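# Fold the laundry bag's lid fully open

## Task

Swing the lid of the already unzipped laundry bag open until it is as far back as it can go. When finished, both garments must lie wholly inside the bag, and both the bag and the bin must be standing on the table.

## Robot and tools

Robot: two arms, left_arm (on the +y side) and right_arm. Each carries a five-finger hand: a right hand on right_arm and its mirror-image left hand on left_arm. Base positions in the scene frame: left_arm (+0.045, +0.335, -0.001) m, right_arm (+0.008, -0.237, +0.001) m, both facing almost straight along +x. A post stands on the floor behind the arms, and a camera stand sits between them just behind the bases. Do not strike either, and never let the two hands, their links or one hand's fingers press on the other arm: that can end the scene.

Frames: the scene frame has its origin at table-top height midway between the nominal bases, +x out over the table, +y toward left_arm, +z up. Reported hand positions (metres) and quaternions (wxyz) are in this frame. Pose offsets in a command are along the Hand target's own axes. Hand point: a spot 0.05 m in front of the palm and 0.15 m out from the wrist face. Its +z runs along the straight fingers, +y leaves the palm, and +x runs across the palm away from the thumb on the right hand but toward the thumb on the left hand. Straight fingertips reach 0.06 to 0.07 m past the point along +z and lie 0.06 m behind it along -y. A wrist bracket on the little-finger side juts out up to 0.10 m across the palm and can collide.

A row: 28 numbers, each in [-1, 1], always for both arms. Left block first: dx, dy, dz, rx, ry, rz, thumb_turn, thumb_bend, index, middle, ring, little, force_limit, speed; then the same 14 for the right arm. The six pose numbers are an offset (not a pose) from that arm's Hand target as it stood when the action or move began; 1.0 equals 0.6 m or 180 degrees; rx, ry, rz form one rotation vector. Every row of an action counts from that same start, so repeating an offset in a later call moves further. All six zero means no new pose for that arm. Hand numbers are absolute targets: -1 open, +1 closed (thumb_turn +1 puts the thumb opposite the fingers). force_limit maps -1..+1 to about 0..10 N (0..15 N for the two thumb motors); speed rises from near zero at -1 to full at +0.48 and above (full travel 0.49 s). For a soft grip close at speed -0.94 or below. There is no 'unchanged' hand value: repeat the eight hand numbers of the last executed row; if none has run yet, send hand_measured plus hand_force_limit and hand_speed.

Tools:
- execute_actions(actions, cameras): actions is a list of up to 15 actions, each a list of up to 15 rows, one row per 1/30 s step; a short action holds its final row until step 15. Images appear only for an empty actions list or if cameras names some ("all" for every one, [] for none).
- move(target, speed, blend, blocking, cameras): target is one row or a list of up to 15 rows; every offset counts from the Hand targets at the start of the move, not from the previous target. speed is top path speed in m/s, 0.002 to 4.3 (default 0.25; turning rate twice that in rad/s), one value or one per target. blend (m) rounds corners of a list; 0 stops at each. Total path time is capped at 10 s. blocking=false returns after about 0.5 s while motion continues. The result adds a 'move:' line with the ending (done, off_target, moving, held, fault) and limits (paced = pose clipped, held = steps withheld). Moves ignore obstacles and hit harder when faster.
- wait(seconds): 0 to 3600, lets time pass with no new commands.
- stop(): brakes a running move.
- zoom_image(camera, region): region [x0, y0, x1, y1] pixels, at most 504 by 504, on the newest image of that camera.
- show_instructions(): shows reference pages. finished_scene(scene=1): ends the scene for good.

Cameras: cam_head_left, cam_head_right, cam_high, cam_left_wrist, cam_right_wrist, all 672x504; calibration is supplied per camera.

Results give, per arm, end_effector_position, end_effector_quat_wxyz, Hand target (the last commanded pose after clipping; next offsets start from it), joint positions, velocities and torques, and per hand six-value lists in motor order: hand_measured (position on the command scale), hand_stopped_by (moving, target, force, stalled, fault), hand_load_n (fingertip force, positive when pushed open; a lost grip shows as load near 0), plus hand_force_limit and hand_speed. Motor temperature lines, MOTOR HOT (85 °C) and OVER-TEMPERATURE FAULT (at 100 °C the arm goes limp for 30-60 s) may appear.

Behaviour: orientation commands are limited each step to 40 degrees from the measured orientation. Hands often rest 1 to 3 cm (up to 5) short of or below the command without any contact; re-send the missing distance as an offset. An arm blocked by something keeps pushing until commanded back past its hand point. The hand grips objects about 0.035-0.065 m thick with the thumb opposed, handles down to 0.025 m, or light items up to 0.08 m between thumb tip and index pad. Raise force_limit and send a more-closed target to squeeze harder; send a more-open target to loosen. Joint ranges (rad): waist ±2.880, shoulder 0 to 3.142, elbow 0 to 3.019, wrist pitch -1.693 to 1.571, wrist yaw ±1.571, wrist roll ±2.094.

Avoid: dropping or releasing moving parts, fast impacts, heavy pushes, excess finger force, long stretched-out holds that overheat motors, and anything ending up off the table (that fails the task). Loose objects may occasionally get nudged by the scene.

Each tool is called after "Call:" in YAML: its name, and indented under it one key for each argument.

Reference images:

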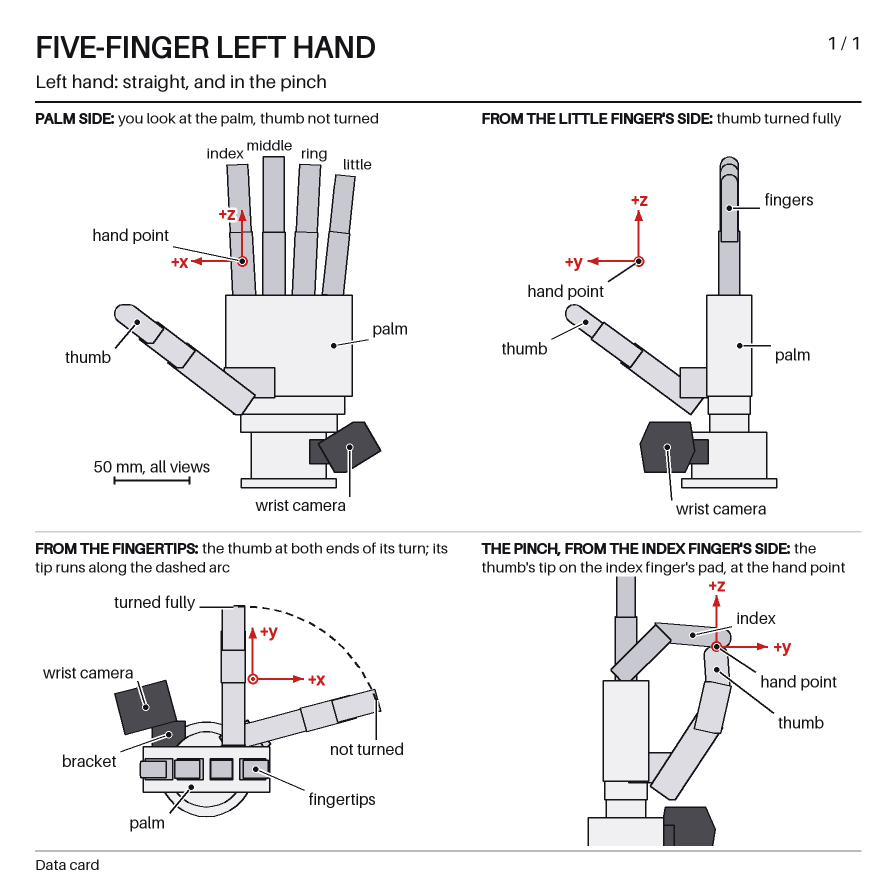

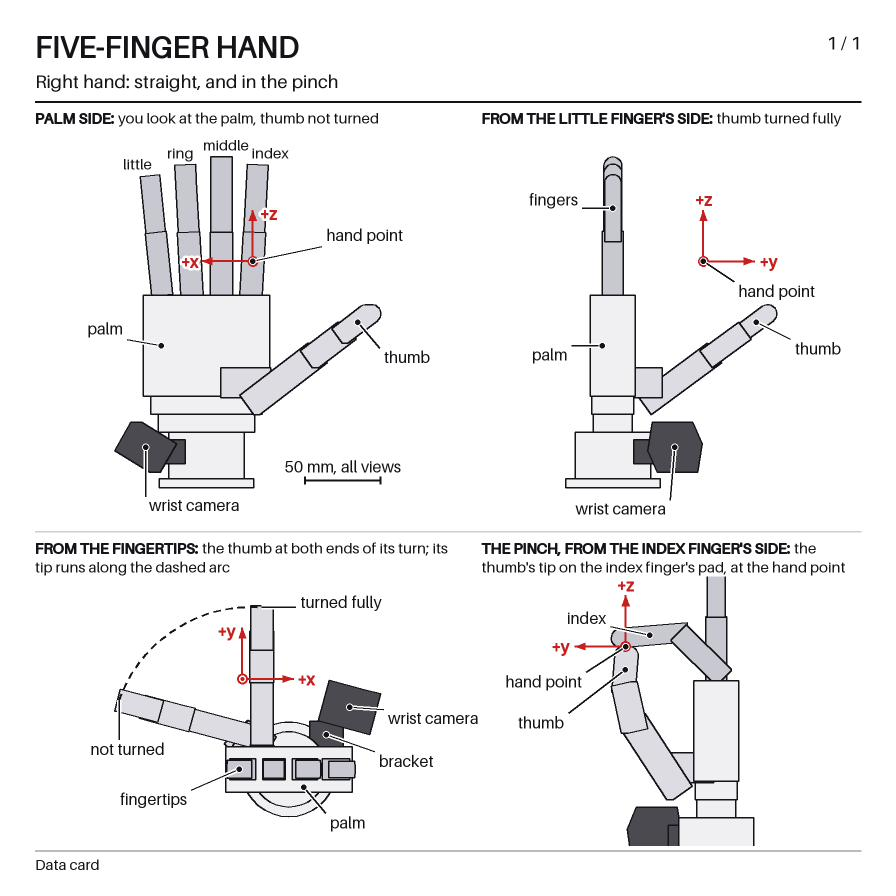

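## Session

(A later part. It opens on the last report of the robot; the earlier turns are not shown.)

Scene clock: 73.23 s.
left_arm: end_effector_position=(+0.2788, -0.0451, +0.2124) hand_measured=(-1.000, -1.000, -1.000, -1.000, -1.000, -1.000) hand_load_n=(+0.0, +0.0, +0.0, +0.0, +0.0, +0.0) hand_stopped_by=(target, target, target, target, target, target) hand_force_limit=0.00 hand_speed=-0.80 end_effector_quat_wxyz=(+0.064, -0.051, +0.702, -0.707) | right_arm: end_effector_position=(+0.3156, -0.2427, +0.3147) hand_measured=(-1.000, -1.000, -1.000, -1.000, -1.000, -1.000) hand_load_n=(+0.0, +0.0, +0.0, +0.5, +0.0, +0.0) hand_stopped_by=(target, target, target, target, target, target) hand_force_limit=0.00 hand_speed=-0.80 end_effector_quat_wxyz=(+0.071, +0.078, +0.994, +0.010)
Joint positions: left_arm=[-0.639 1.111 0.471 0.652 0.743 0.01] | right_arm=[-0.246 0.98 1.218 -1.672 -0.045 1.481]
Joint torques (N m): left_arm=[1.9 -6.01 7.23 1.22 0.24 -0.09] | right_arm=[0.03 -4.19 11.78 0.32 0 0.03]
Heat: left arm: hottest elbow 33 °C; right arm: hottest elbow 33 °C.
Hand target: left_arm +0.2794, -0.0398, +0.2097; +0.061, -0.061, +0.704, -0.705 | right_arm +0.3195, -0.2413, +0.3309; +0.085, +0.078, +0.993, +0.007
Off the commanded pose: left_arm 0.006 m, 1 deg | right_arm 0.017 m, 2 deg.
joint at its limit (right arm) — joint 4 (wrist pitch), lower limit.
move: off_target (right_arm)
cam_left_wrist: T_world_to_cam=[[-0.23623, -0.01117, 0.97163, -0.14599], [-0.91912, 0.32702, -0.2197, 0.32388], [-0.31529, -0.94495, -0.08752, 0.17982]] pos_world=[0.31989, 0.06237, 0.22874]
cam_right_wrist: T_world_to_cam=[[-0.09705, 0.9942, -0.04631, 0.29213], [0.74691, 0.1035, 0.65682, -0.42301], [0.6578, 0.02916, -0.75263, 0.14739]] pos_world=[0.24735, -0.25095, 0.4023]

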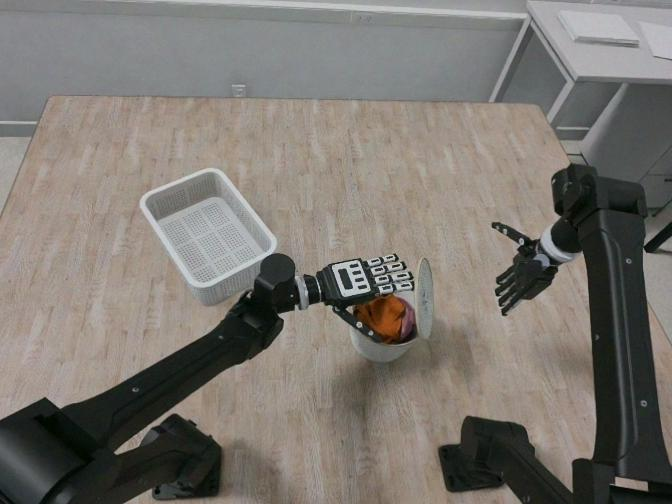

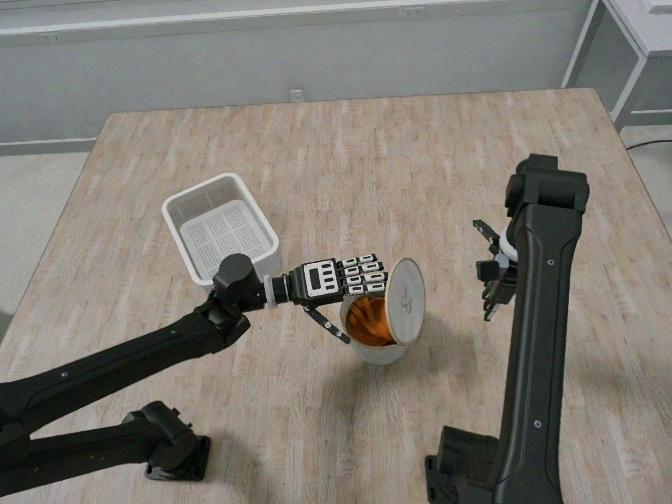

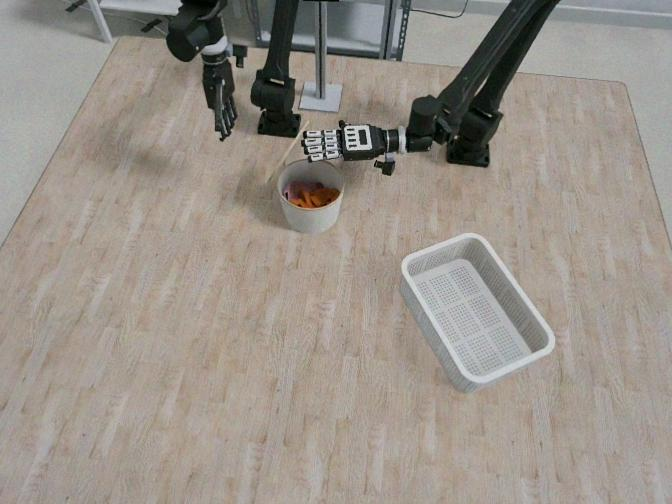

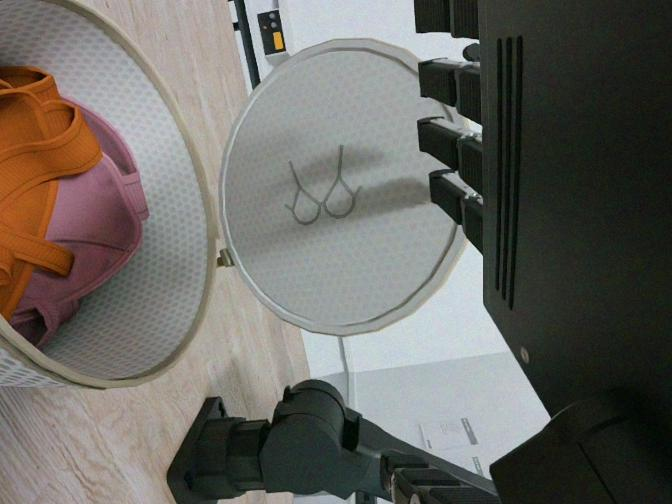

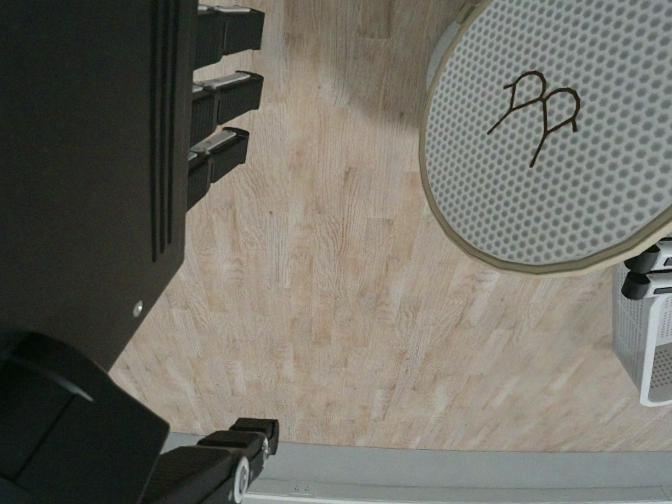

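Call:
move:
  target: [0,0,0,0,0,0,-1,-1,-1,-1,-1,-1,0,-0.8, 0.0195,0.1235,0,0,0,0,-1,-1,-1,-1,-1,-1,0,-0.8]
  speed: 0.1
  cameras: ["all"]

Scene clock: 75.70 s.
left_arm: end_effector_position=(+0.2788, -0.0451, +0.2124) hand_measured=(-1.000, -1.000, -1.000, -1.000, -1.000, -1.000) hand_load_n=(+0.0, +0.0, +0.0, +0.0, +0.0, +0.0) hand_stopped_by=(target, target, target, target, target, target) hand_force_limit=0.00 hand_speed=-0.80 end_effector_quat_wxyz=(+0.064, -0.051, +0.702, -0.707) | right_arm: end_effector_position=(+0.3188, -0.1670, +0.3180) hand_measured=(-1.000, -1.000, -1.000, -1.000, -1.000, -1.000) hand_load_n=(+0.0, +0.0, +0.0, +0.0, +0.0, +0.0) hand_stopped_by=(target, target, target, target, target, target) hand_force_limit=0.00 hand_speed=-0.80 end_effector_quat_wxyz=(+0.075, +0.075, +0.994, +0.007)
Joint positions: left_arm=[-0.639 1.111 0.471 0.652 0.743 0.01] | right_arm=[0.067 0.966 1.218 -1.672 0.008 1.785]
Joint torques (N m): left_arm=[2.26 -6.01 7.19 1.25 0.22 -0.09] | right_arm=[-0.67 -3.84 10.77 0.34 0.04 0.04]
Heat: left arm: hottest elbow 33 °C; right arm: hottest elbow 33 °C.
Hand target: left_arm +0.2794, -0.0398, +0.2097; +0.061, -0.061, +0.704, -0.705 | right_arm +0.3197, -0.1664, +0.3308; +0.085, +0.079, +0.993, +0.007
Off the commanded pose: left_arm 0.006 m, 1 deg | right_arm 0.013 m, 1 deg.
joint sent to its limit (right arm) — joint 4 (wrist pitch), lower limit. The joint targets still meet the commanded pose.
move: off_target (right_arm)
cam_left_wrist: T_world_to_cam=[[-0.23623, -0.01117, 0.97163, -0.14599], [-0.91912, 0.32702, -0.2197, 0.32388], [-0.31529, -0.94495, -0.08752, 0.17982]] pos_world=[0.31989, 0.06237, 0.22874]
cam_right_wrist: T_world_to_cam=[[-0.10188, 0.99325, -0.05552, 0.22163], [0.74114, 0.11301, 0.66177, -0.4335], [0.66357, 0.02628, -0.74765, 0.14167]] pos_world=[0.24986, -0.17486, 0.4051]

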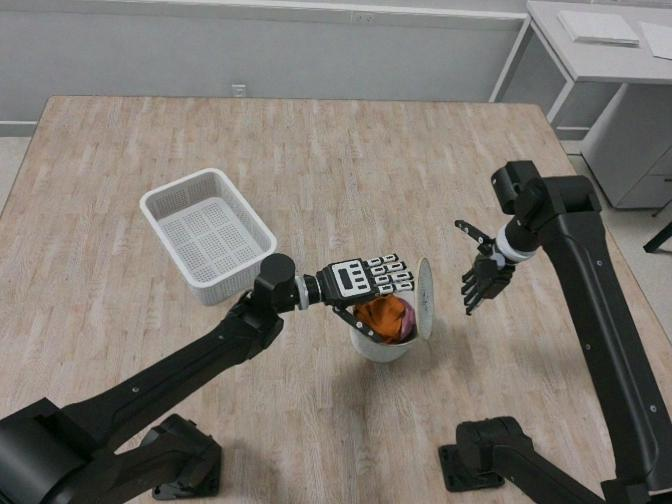

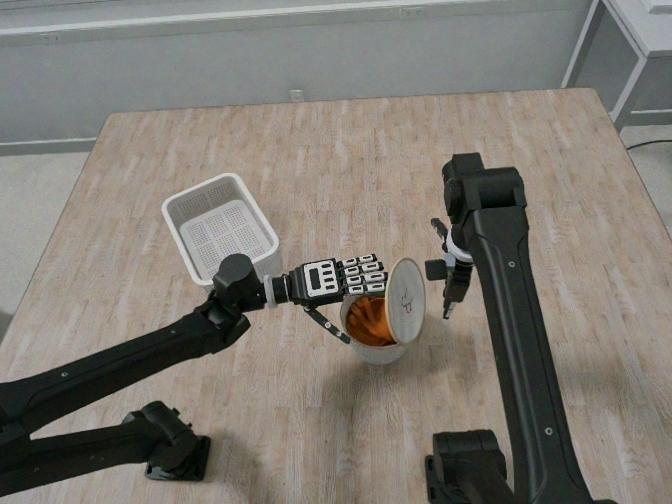

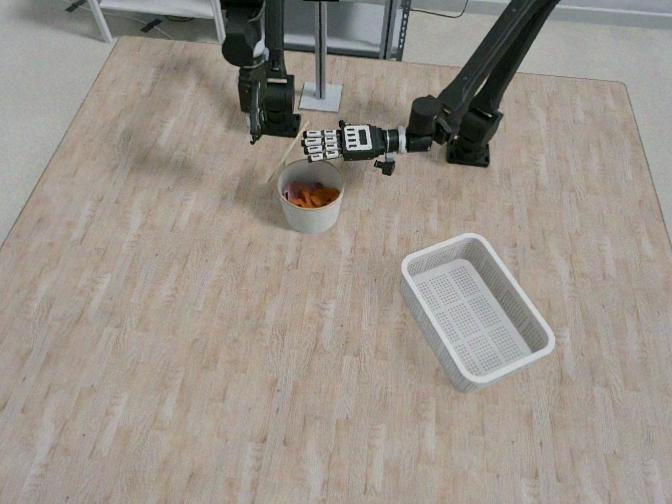

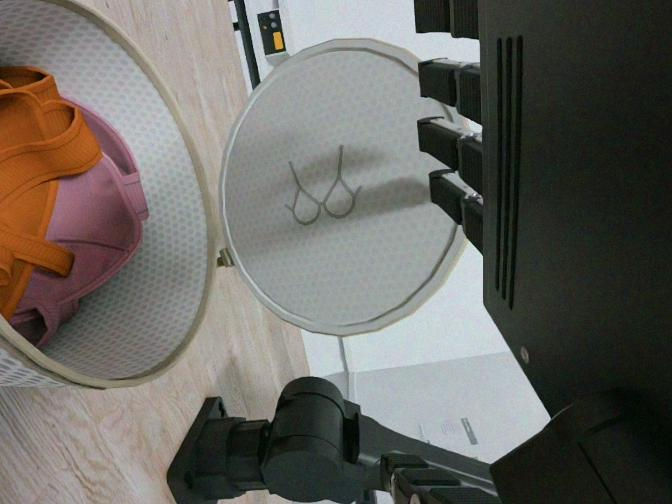

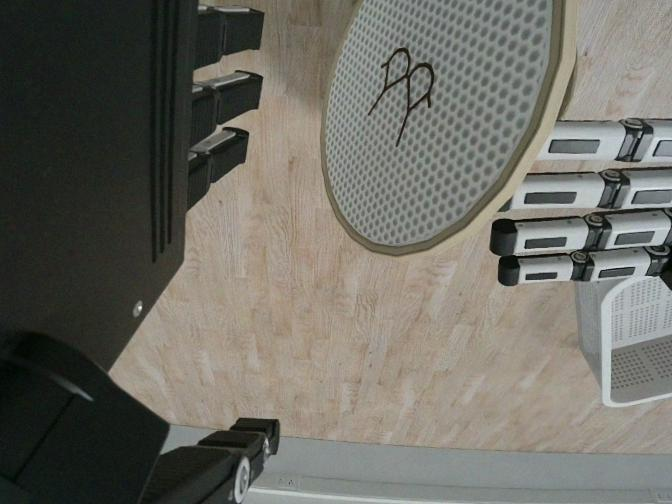

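Call:
move:
  target:
    - [0,0.0333,0,0,0,0,-1,-1,-1,-1,-1,-1,0,-0.8, 0,0,0,0,0,0,-1,-1,-1,-1,-1,-1,0,-0.8]
    - [0.0414,0.0367,0.1027,0,0,0,-1,-1,-1,-1,-1,-1,0,-0.8, 0,0,0,0,0,0,-1,-1,-1,-1,-1,-1,0,-0.8]
  speed: 0.05
  blend: [0.008,0]
  cameras: ["all"]

Scene clock: 78.47 s.
left_arm: end_effector_position=(+0.2606, -0.0902, +0.1705) hand_measured=(-1.000, -1.000, -1.000, -1.000, -1.000, -1.000) hand_load_n=(+0.0, +0.0, +0.0, -0.5, +0.0, +0.0) hand_stopped_by=(target, target, target, target, target, target) hand_force_limit=0.00 hand_speed=-0.80 end_effector_quat_wxyz=(+0.058, -0.069, +0.716, -0.692) | right_arm: end_effector_position=(+0.3188, -0.1670, +0.3180) hand_measured=(-1.000, -1.000, -1.000, -1.000, -1.000, -1.000) hand_load_n=(+0.0, +0.0, +0.0, +0.0, +0.0, +0.0) hand_stopped_by=(target, target, target, target, target, target) hand_force_limit=0.00 hand_speed=-0.80 end_effector_quat_wxyz=(+0.075, +0.075, +0.994, +0.007)
Joint positions: left_arm=[-0.797 1.256 0.47 0.744 0.566 0.01] | right_arm=[0.067 0.966 1.218 -1.672 0.008 1.785]
Joint torques (N m): left_arm=[-0.03 -5.71 10.4 2.29 -0.05 -0.1] | right_arm=[-0.62 -4.19 10.78 0.29 0.03 0.03]
Heat: left arm: hottest elbow 33 °C; right arm: hottest elbow 33 °C.
Hand target: left_arm +0.2654, -0.1048, +0.1877; +0.061, -0.061, +0.704, -0.705 | right_arm +0.3197, -0.1663, +0.3309; +0.085, +0.079, +0.993, +0.007
Off the commanded pose: left_arm 0.023 m, 2 deg | right_arm 0.013 m, 1 deg.
joint sent to its limit (right arm) — joint 4 (wrist pitch), lower limit. The joint targets still meet the commanded pose.
move: off_target (left_arm)
cam_left_wrist: T_world_to_cam=[[-0.1995, -0.05202, 0.97852, -0.12452], [-0.93234, 0.3174, -0.17321, 0.30726], [-0.30157, -0.94686, -0.11182, 0.12829]] pos_world=[0.30031, 0.01747, 0.18941]
cam_right_wrist: T_world_to_cam=[[-0.10117, 0.99333, -0.05542, 0.22143], [0.74123, 0.11241, 0.66177, -0.4337], [0.66358, 0.02588, -0.74766, 0.14153]] pos_world=[0.24996, -0.17486, 0.4051]

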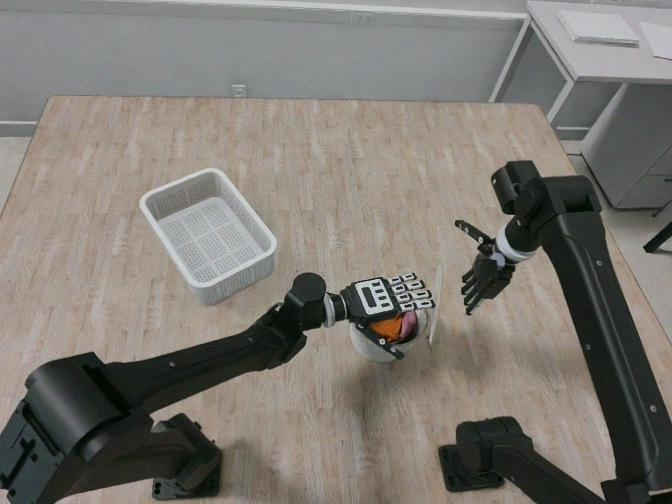

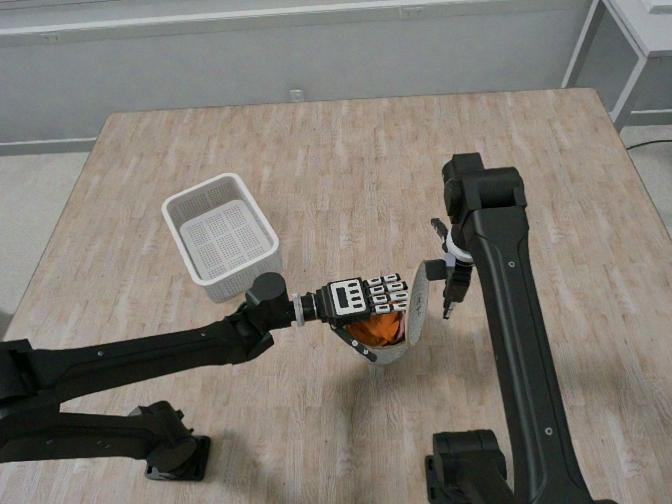

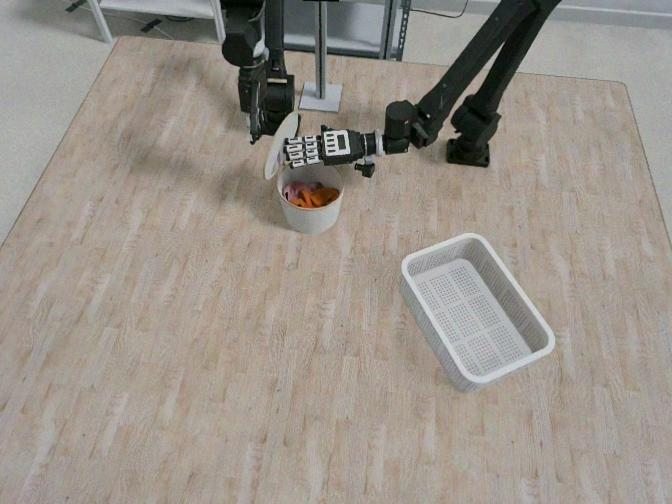

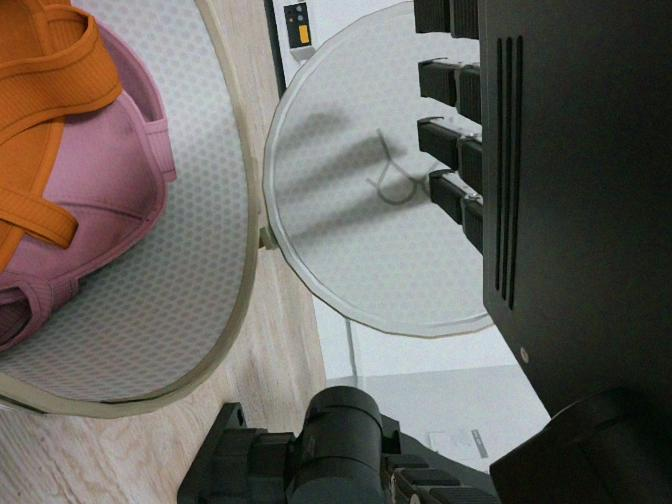

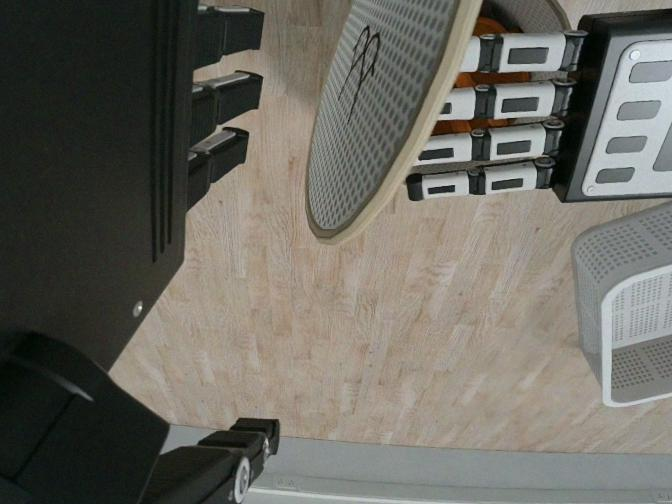

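Call:
move:
  target: [0.0153,-0.01,0.0397,0,0,0,-1,-1,-1,-1,-1,-1,0,-0.8, 0,0,0,0,0,0,-1,-1,-1,-1,-1,-1,0,-0.8]
  speed: 0.03
  cameras: ["all"]

Scene clock: 80.40 s.
left_arm: end_effector_position=(+0.2576, -0.1152, +0.1799) hand_measured=(-1.000, -1.000, -1.000, -1.000, -1.000, -1.000) hand_load_n=(-0.5, +0.0, +0.0, +0.0, +0.0, +0.0) hand_stopped_by=(target, target, target, target, target, target) hand_force_limit=0.00 hand_speed=-0.80 end_effector_quat_wxyz=(+0.063, -0.065, +0.712, -0.697) | right_arm: end_effector_position=(+0.3188, -0.1671, +0.3180) hand_measured=(-1.000, -1.000, -1.000, -1.000, -1.000, -1.000) hand_load_n=(+0.5, +0.0, +0.0, +0.0, +0.0, +0.0) hand_stopped_by=(target, target, target, target, target, target) hand_force_limit=0.00 hand_speed=-0.80 end_effector_quat_wxyz=(+0.075, +0.075, +0.994, +0.007)
Joint positions: left_arm=[-0.856 1.285 0.516 0.744 0.506 0.01] | right_arm=[0.067 0.966 1.218 -1.672 0.008 1.785]
Joint torques (N m): left_arm=[-0.09 -6.12 10.59 1.69 -0.12 -0.11] | right_arm=[-0.56 -3.9 10.78 0.36 0.04 0.03]
Heat: left arm: hottest elbow 33 °C; right arm: hottest elbow 33 °C.
Hand target: left_arm +0.2603, -0.1298, +0.1936; +0.060, -0.061, +0.704, -0.705 | right_arm +0.3197, -0.1664, +0.3308; +0.085, +0.079, +0.993, +0.007
Off the commanded pose: left_arm 0.020 m, 1 deg | right_arm 0.013 m, 1 deg.
joint sent to its limit (right arm) — joint 4 (wrist pitch), lower limit. The joint targets still meet the commanded pose.
move: off_target (left_arm)
cam_left_wrist: T_world_to_cam=[[-0.21176, -0.04103, 0.97646, -0.13087], [-0.93029, 0.31466, -0.18852, 0.316], [-0.29952, -0.94832, -0.1048, 0.10268]] pos_world=[0.29701, -0.00743, 0.19812]
cam_right_wrist: T_world_to_cam=[[-0.10112, 0.99331, -0.05577, 0.22156], [0.74123, 0.11261, 0.66173, -0.43365], [0.66358, 0.02558, -0.74766, 0.14148]] pos_world=[0.24996, -0.17486, 0.4051]

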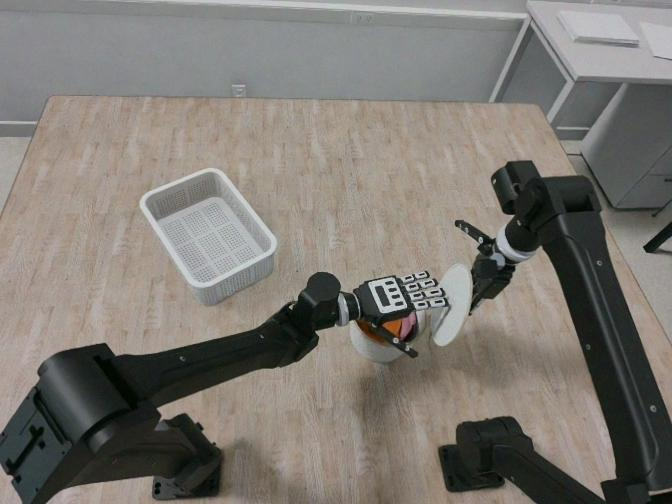

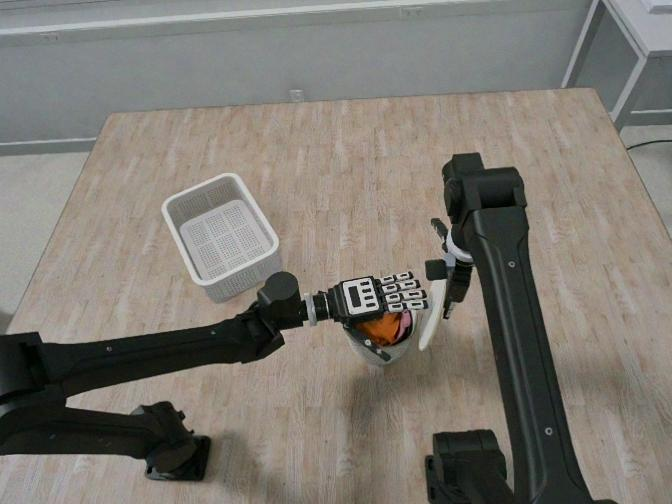

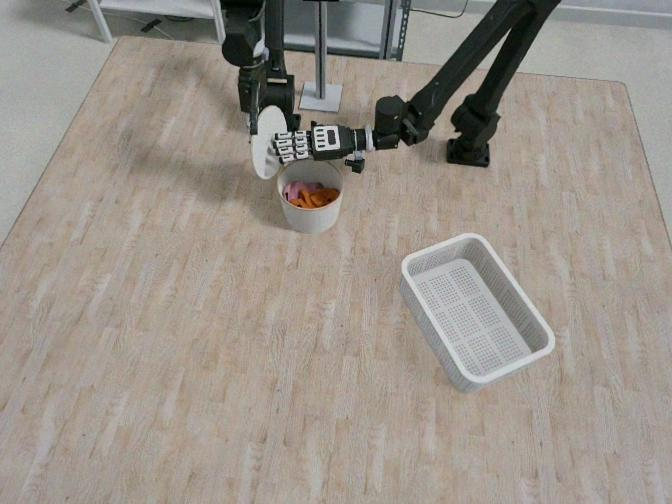

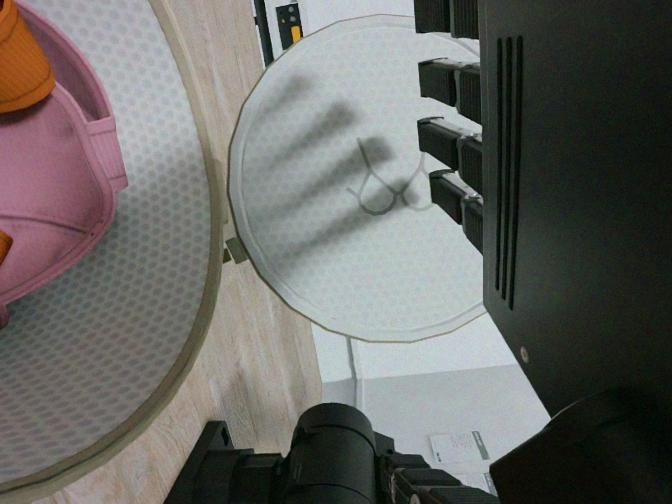

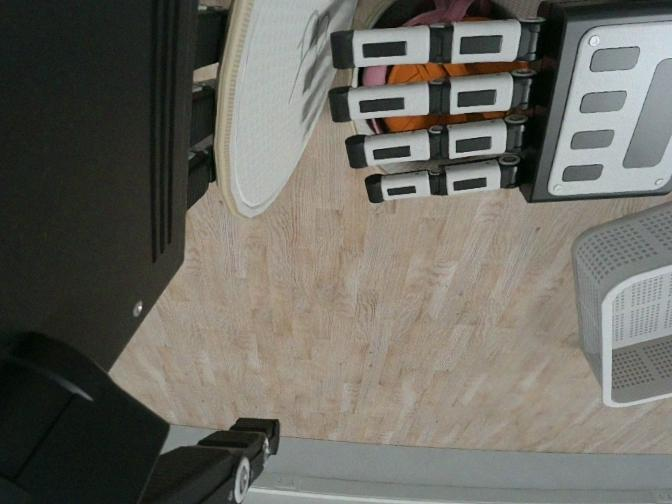

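Call:
move:
  target: [0,0,0,0,0,0,-1,-1,-1,-1,-1,-1,0,-0.8, 0.0023,-0.0697,0.0265,0,0,0,-1,-1,-1,-1,-1,-1,0,-0.8]
  speed: 0.04
  cameras: ["all"]

Scene clock: 83.17 s.
left_arm: end_effector_position=(+0.2576, -0.1152, +0.1799) hand_measured=(-1.000, -1.000, -1.000, -1.000, -1.000, -1.000) hand_load_n=(+0.0, +0.0, +0.0, +0.0, +0.0, +0.0) hand_stopped_by=(target, target, target, target, target, target) hand_force_limit=0.00 hand_speed=-0.80 end_effector_quat_wxyz=(+0.063, -0.065, +0.712, -0.697) | right_arm: end_effector_position=(+0.3136, -0.2060, +0.3102) hand_measured=(-1.000, -1.000, -1.000, -1.000, -1.000, -1.000) hand_load_n=(+0.0, +0.5, +0.0, +0.0, +0.0, +0.0) hand_stopped_by=(target, target, target, target, target, target) hand_force_limit=0.00 hand_speed=-0.80 end_effector_quat_wxyz=(+0.074, +0.081, +0.994, +0.006)
Joint positions: left_arm=[-0.856 1.285 0.516 0.744 0.506 0.01] | right_arm=[-0.091 0.949 1.188 -1.661 -0.014 1.64]
Joint torques (N m): left_arm=[-0.26 -6.12 10.61 1.63 -0.08 -0.07] | right_arm=[-1.67 -4.31 8.55 1.17 -0.19 -0.23]
Heat: left arm: hottest elbow 33 °C; right arm: hottest elbow 33 °C.
Hand target: left_arm +0.2603, -0.1298, +0.1936; +0.060, -0.061, +0.704, -0.705 | right_arm +0.3146, -0.2075, +0.3139; +0.085, +0.079, +0.993, +0.007
Off the commanded pose: left_arm 0.020 m, 1 deg | right_arm 0.004 m, 1 deg.
move: done
cam_left_wrist: T_world_to_cam=[[-0.21176, -0.04103, 0.97646, -0.13087], [-0.93029, 0.31466, -0.18852, 0.316], [-0.29952, -0.94832, -0.1048, 0.10268]] pos_world=[0.29701, -0.00743, 0.19812]
cam_right_wrist: T_world_to_cam=[[-0.08992, 0.9944, -0.05552, 0.25585], [0.74388, 0.10413, 0.66015, -0.42224], [0.66224, 0.01806, -0.74908, 0.13944]] pos_world=[0.24477, -0.21297, 0.3974]

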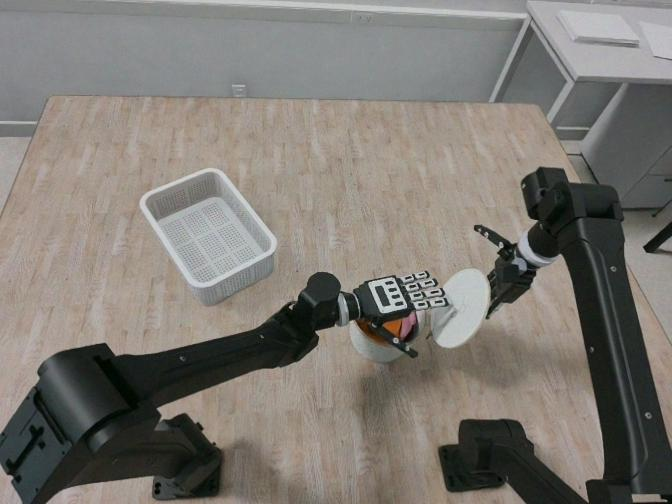

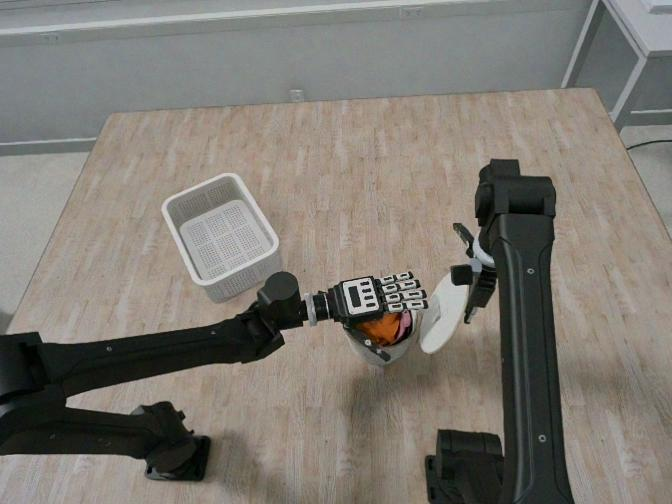

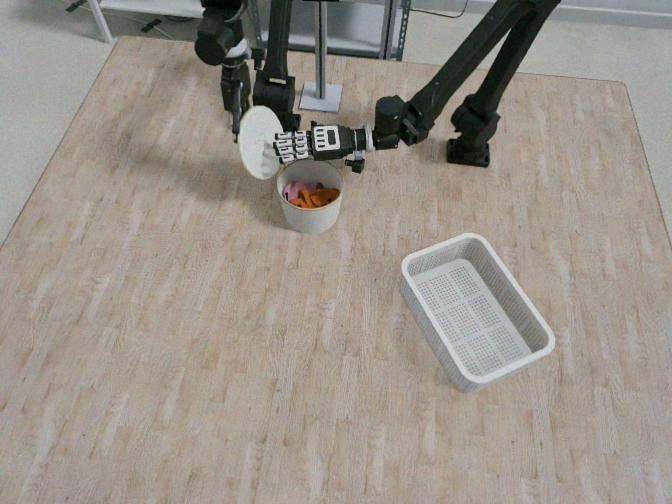

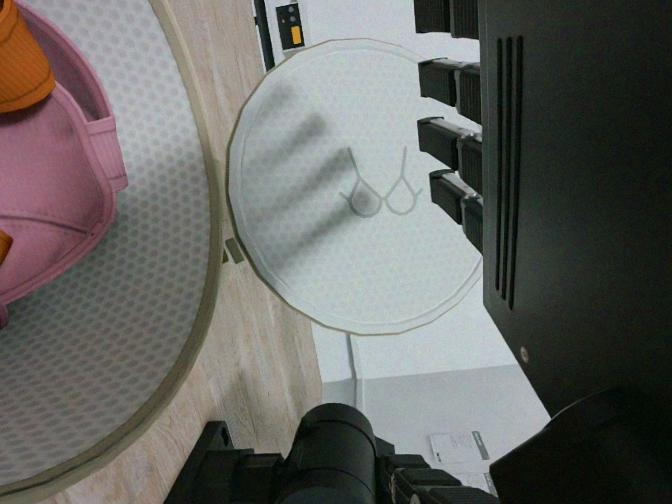

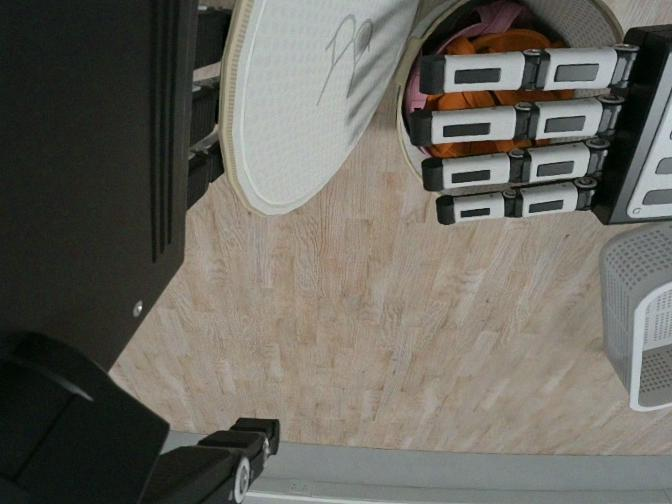

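Call:
move:
  target: [0,0,0,0,0,0,-1,-1,-1,-1,-1,-1,0,-0.8, 0.0065,-0.0602,0.0428,0,0,0,-1,-1,-1,-1,-1,-1,0,-0.8]
  speed: 0.04
  cameras: ["cam_head_left","cam_high","cam_right_wrist","cam_left_wrist"]

Scene clock: 85.20 s.
left_arm: end_effector_position=(+0.2576, -0.1152, +0.1799) hand_measured=(-1.000, -1.000, -1.000, -1.000, -1.000, -1.000) hand_load_n=(-0.5, +0.0, +0.0, +0.0, +0.0, +0.0) hand_stopped_by=(target, target, target, target, target, target) hand_force_limit=0.00 hand_speed=-0.80 end_effector_quat_wxyz=(+0.063, -0.065, +0.712, -0.697) | right_arm: end_effector_position=(+0.3085, -0.2387, +0.2834) hand_measured=(-1.000, -1.000, -1.000, -1.000, -1.000, -1.000) hand_load_n=(+0.0, +0.0, +0.0, +0.0, +0.0, +0.0) hand_stopped_by=(target, target, target, target, target, target) hand_force_limit=0.00 hand_speed=-0.80 end_effector_quat_wxyz=(+0.074, +0.078, +0.994, +0.008)
Joint positions: left_arm=[-0.856 1.285 0.516 0.744 0.506 0.01] | right_arm=[-0.234 0.938 1.11 -1.599 -0.039 1.492]
Joint torques (N m): left_arm=[-0.21 -6.18 10.56 1.65 -0.09 -0.09] | right_arm=[-2.26 -3.96 8.55 1.17 -0.2 -0.18]
Heat: left arm: hottest elbow 34 °C; right arm: hottest elbow 33 °C.
Hand target: left_arm +0.2603, -0.1298, +0.1936; +0.060, -0.061, +0.704, -0.705 | right_arm +0.3095, -0.2425, +0.2868; +0.085, +0.079, +0.993, +0.007
Off the commanded pose: left_arm 0.020 m, 1 deg | right_arm 0.005 m, 1 deg.
move: done
cam_left_wrist: T_world_to_cam=[[-0.21176, -0.04103, 0.97646, -0.13087], [-0.93029, 0.31466, -0.18852, 0.316], [-0.29952, -0.94832, -0.1048, 0.10268]] pos_world=[0.29701, -0.00743, 0.19812]
cam_right_wrist: T_world_to_cam=[[-0.09692, 0.99393, -0.05213, 0.28752], [0.7432, 0.10712, 0.66044, -0.39655], [0.66201, 0.02527, -0.74906, 0.12511]] pos_world=[0.23976, -0.24646, 0.3706]
Images, in order (width x height): cam_head_left 672x504, cam_high 672x504, cam_left_wrist 672x504, cam_right_wrist 672x504.

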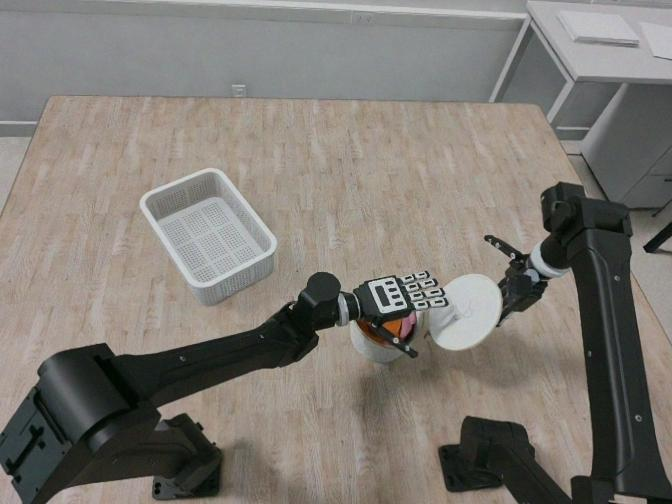

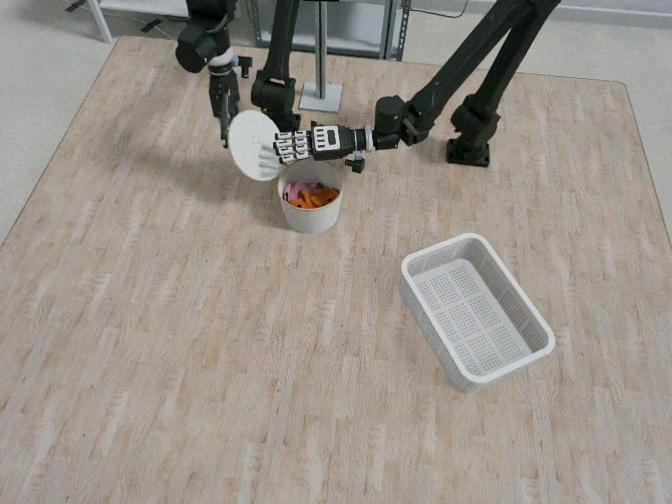

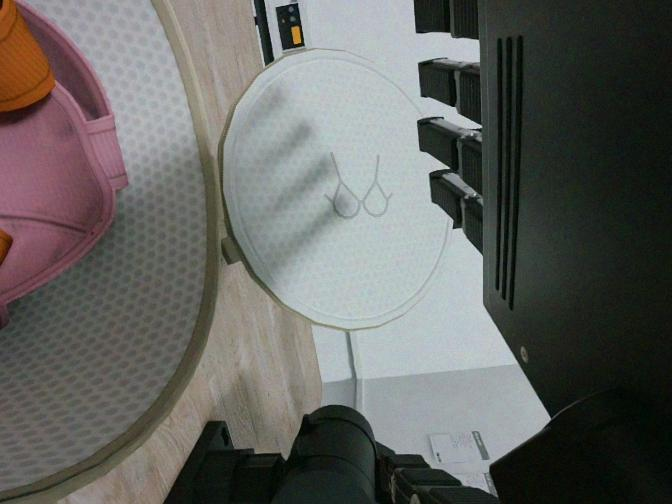

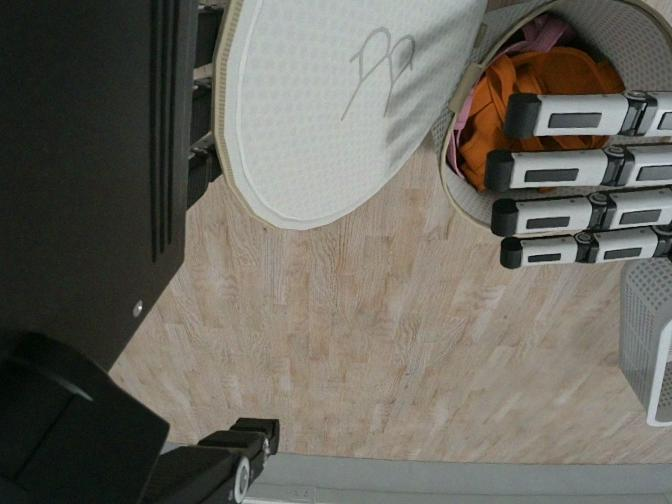

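Call:
move:
  target: [0,0,0,0,0,0,-1,-1,-1,-1,-1,-1,0,-0.8, 0.0097,-0.0573,0.0577,0,0,0,-1,-1,-1,-1,-1,-1,0,-0.8]
  speed: 0.04
  cameras: ["cam_head_left","cam_high","cam_right_wrist","cam_left_wrist"]

Scene clock: 88.93 s.
left_arm: end_effector_position=(+0.2576, -0.1152, +0.1799) hand_measured=(-1.000, -1.000, -1.000, -1.000, -1.000, -1.000) hand_load_n=(-0.5, +0.0, +0.0, +0.0, +0.0, +0.0) hand_stopped_by=(target, target, target, target, target, target) hand_force_limit=0.00 hand_speed=-0.80 end_effector_quat_wxyz=(+0.063, -0.065, +0.712, -0.697) | right_arm: end_effector_position=(+0.3040, -0.2344, +0.2461) hand_measured=(-1.000, -1.000, -1.000, -1.000, -1.000, -1.000) hand_load_n=(+0.0, +0.0, +0.0, +0.0, +0.0, +0.0) hand_stopped_by=(target, target, target, target, target, target) hand_force_limit=0.00 hand_speed=-0.80 end_effector_quat_wxyz=(+0.071, +0.021, +0.997, +0.011)
Joint positions: left_arm=[-0.856 1.285 0.516 0.744 0.506 0.01] | right_arm=[-0.242 0.938 1.013 -1.512 -0.053 1.371]
Joint torques (N m): left_arm=[-0.32 -6.01 10.59 1.69 -0.07 -0.08] | right_arm=[-11.87 -4.31 8.69 1.14 -0.27 -0.19]
Heat: left arm: hottest elbow 34 °C; right arm: hottest elbow 34 °C.
Hand target: left_arm +0.2603, -0.1298, +0.1936; +0.060, -0.061, +0.704, -0.705 | right_arm +0.3045, -0.2755, +0.2509; +0.085, +0.079, +0.993, +0.007
Off the commanded pose: left_arm 0.020 m, 1 deg | right_arm 0.041 m, 7 deg.
move: off_target (right_arm)
cam_left_wrist: T_world_to_cam=[[-0.21176, -0.04103, 0.97646, -0.13087], [-0.93029, 0.31466, -0.18852, 0.316], [-0.29952, -0.94832, -0.1048, 0.10268]] pos_world=[0.29701, -0.00743, 0.19812]
cam_right_wrist: T_world_to_cam=[[-0.20957, 0.97635, -0.05308, 0.31126], [0.72932, 0.19224, 0.65661, -0.34392], [0.65128, 0.09889, -0.75236, 0.12129]] pos_world=[0.23707, -0.24978, 0.3336]
Images, in order (width x height): cam_head_left 672x504, cam_high 672x504, cam_left_wrist 672x504, cam_right_wrist 672x504.

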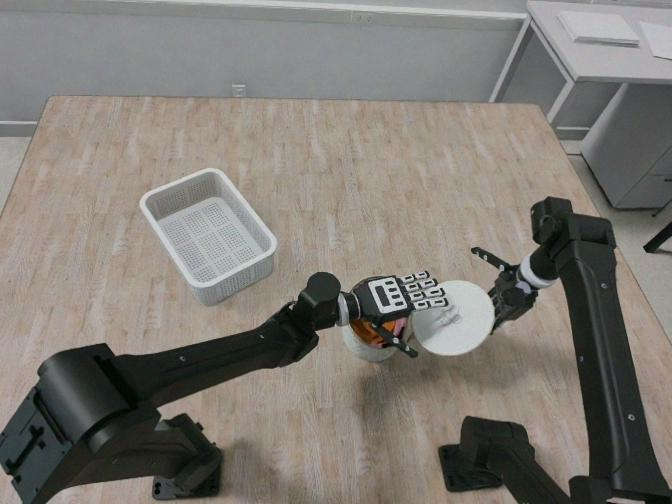

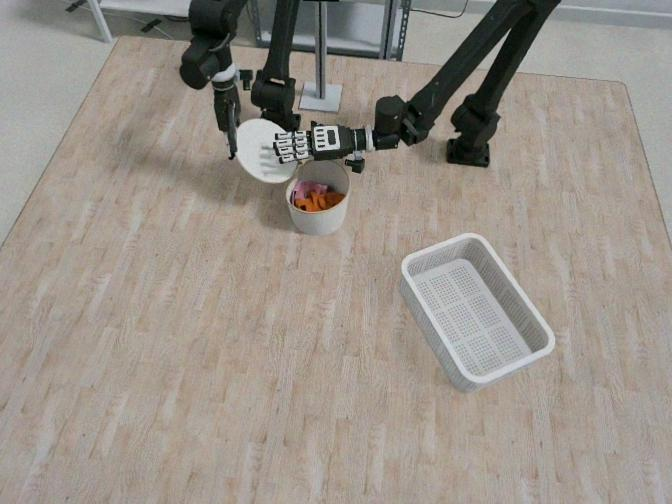

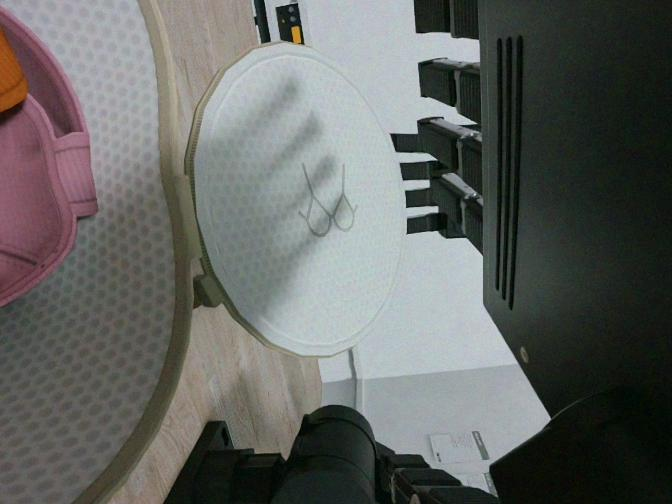

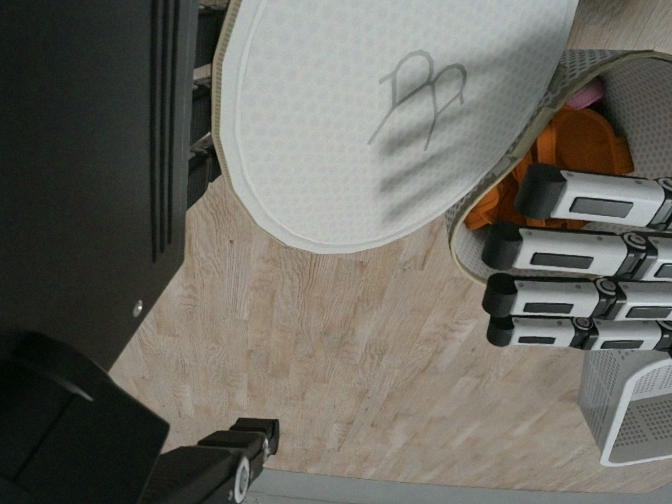

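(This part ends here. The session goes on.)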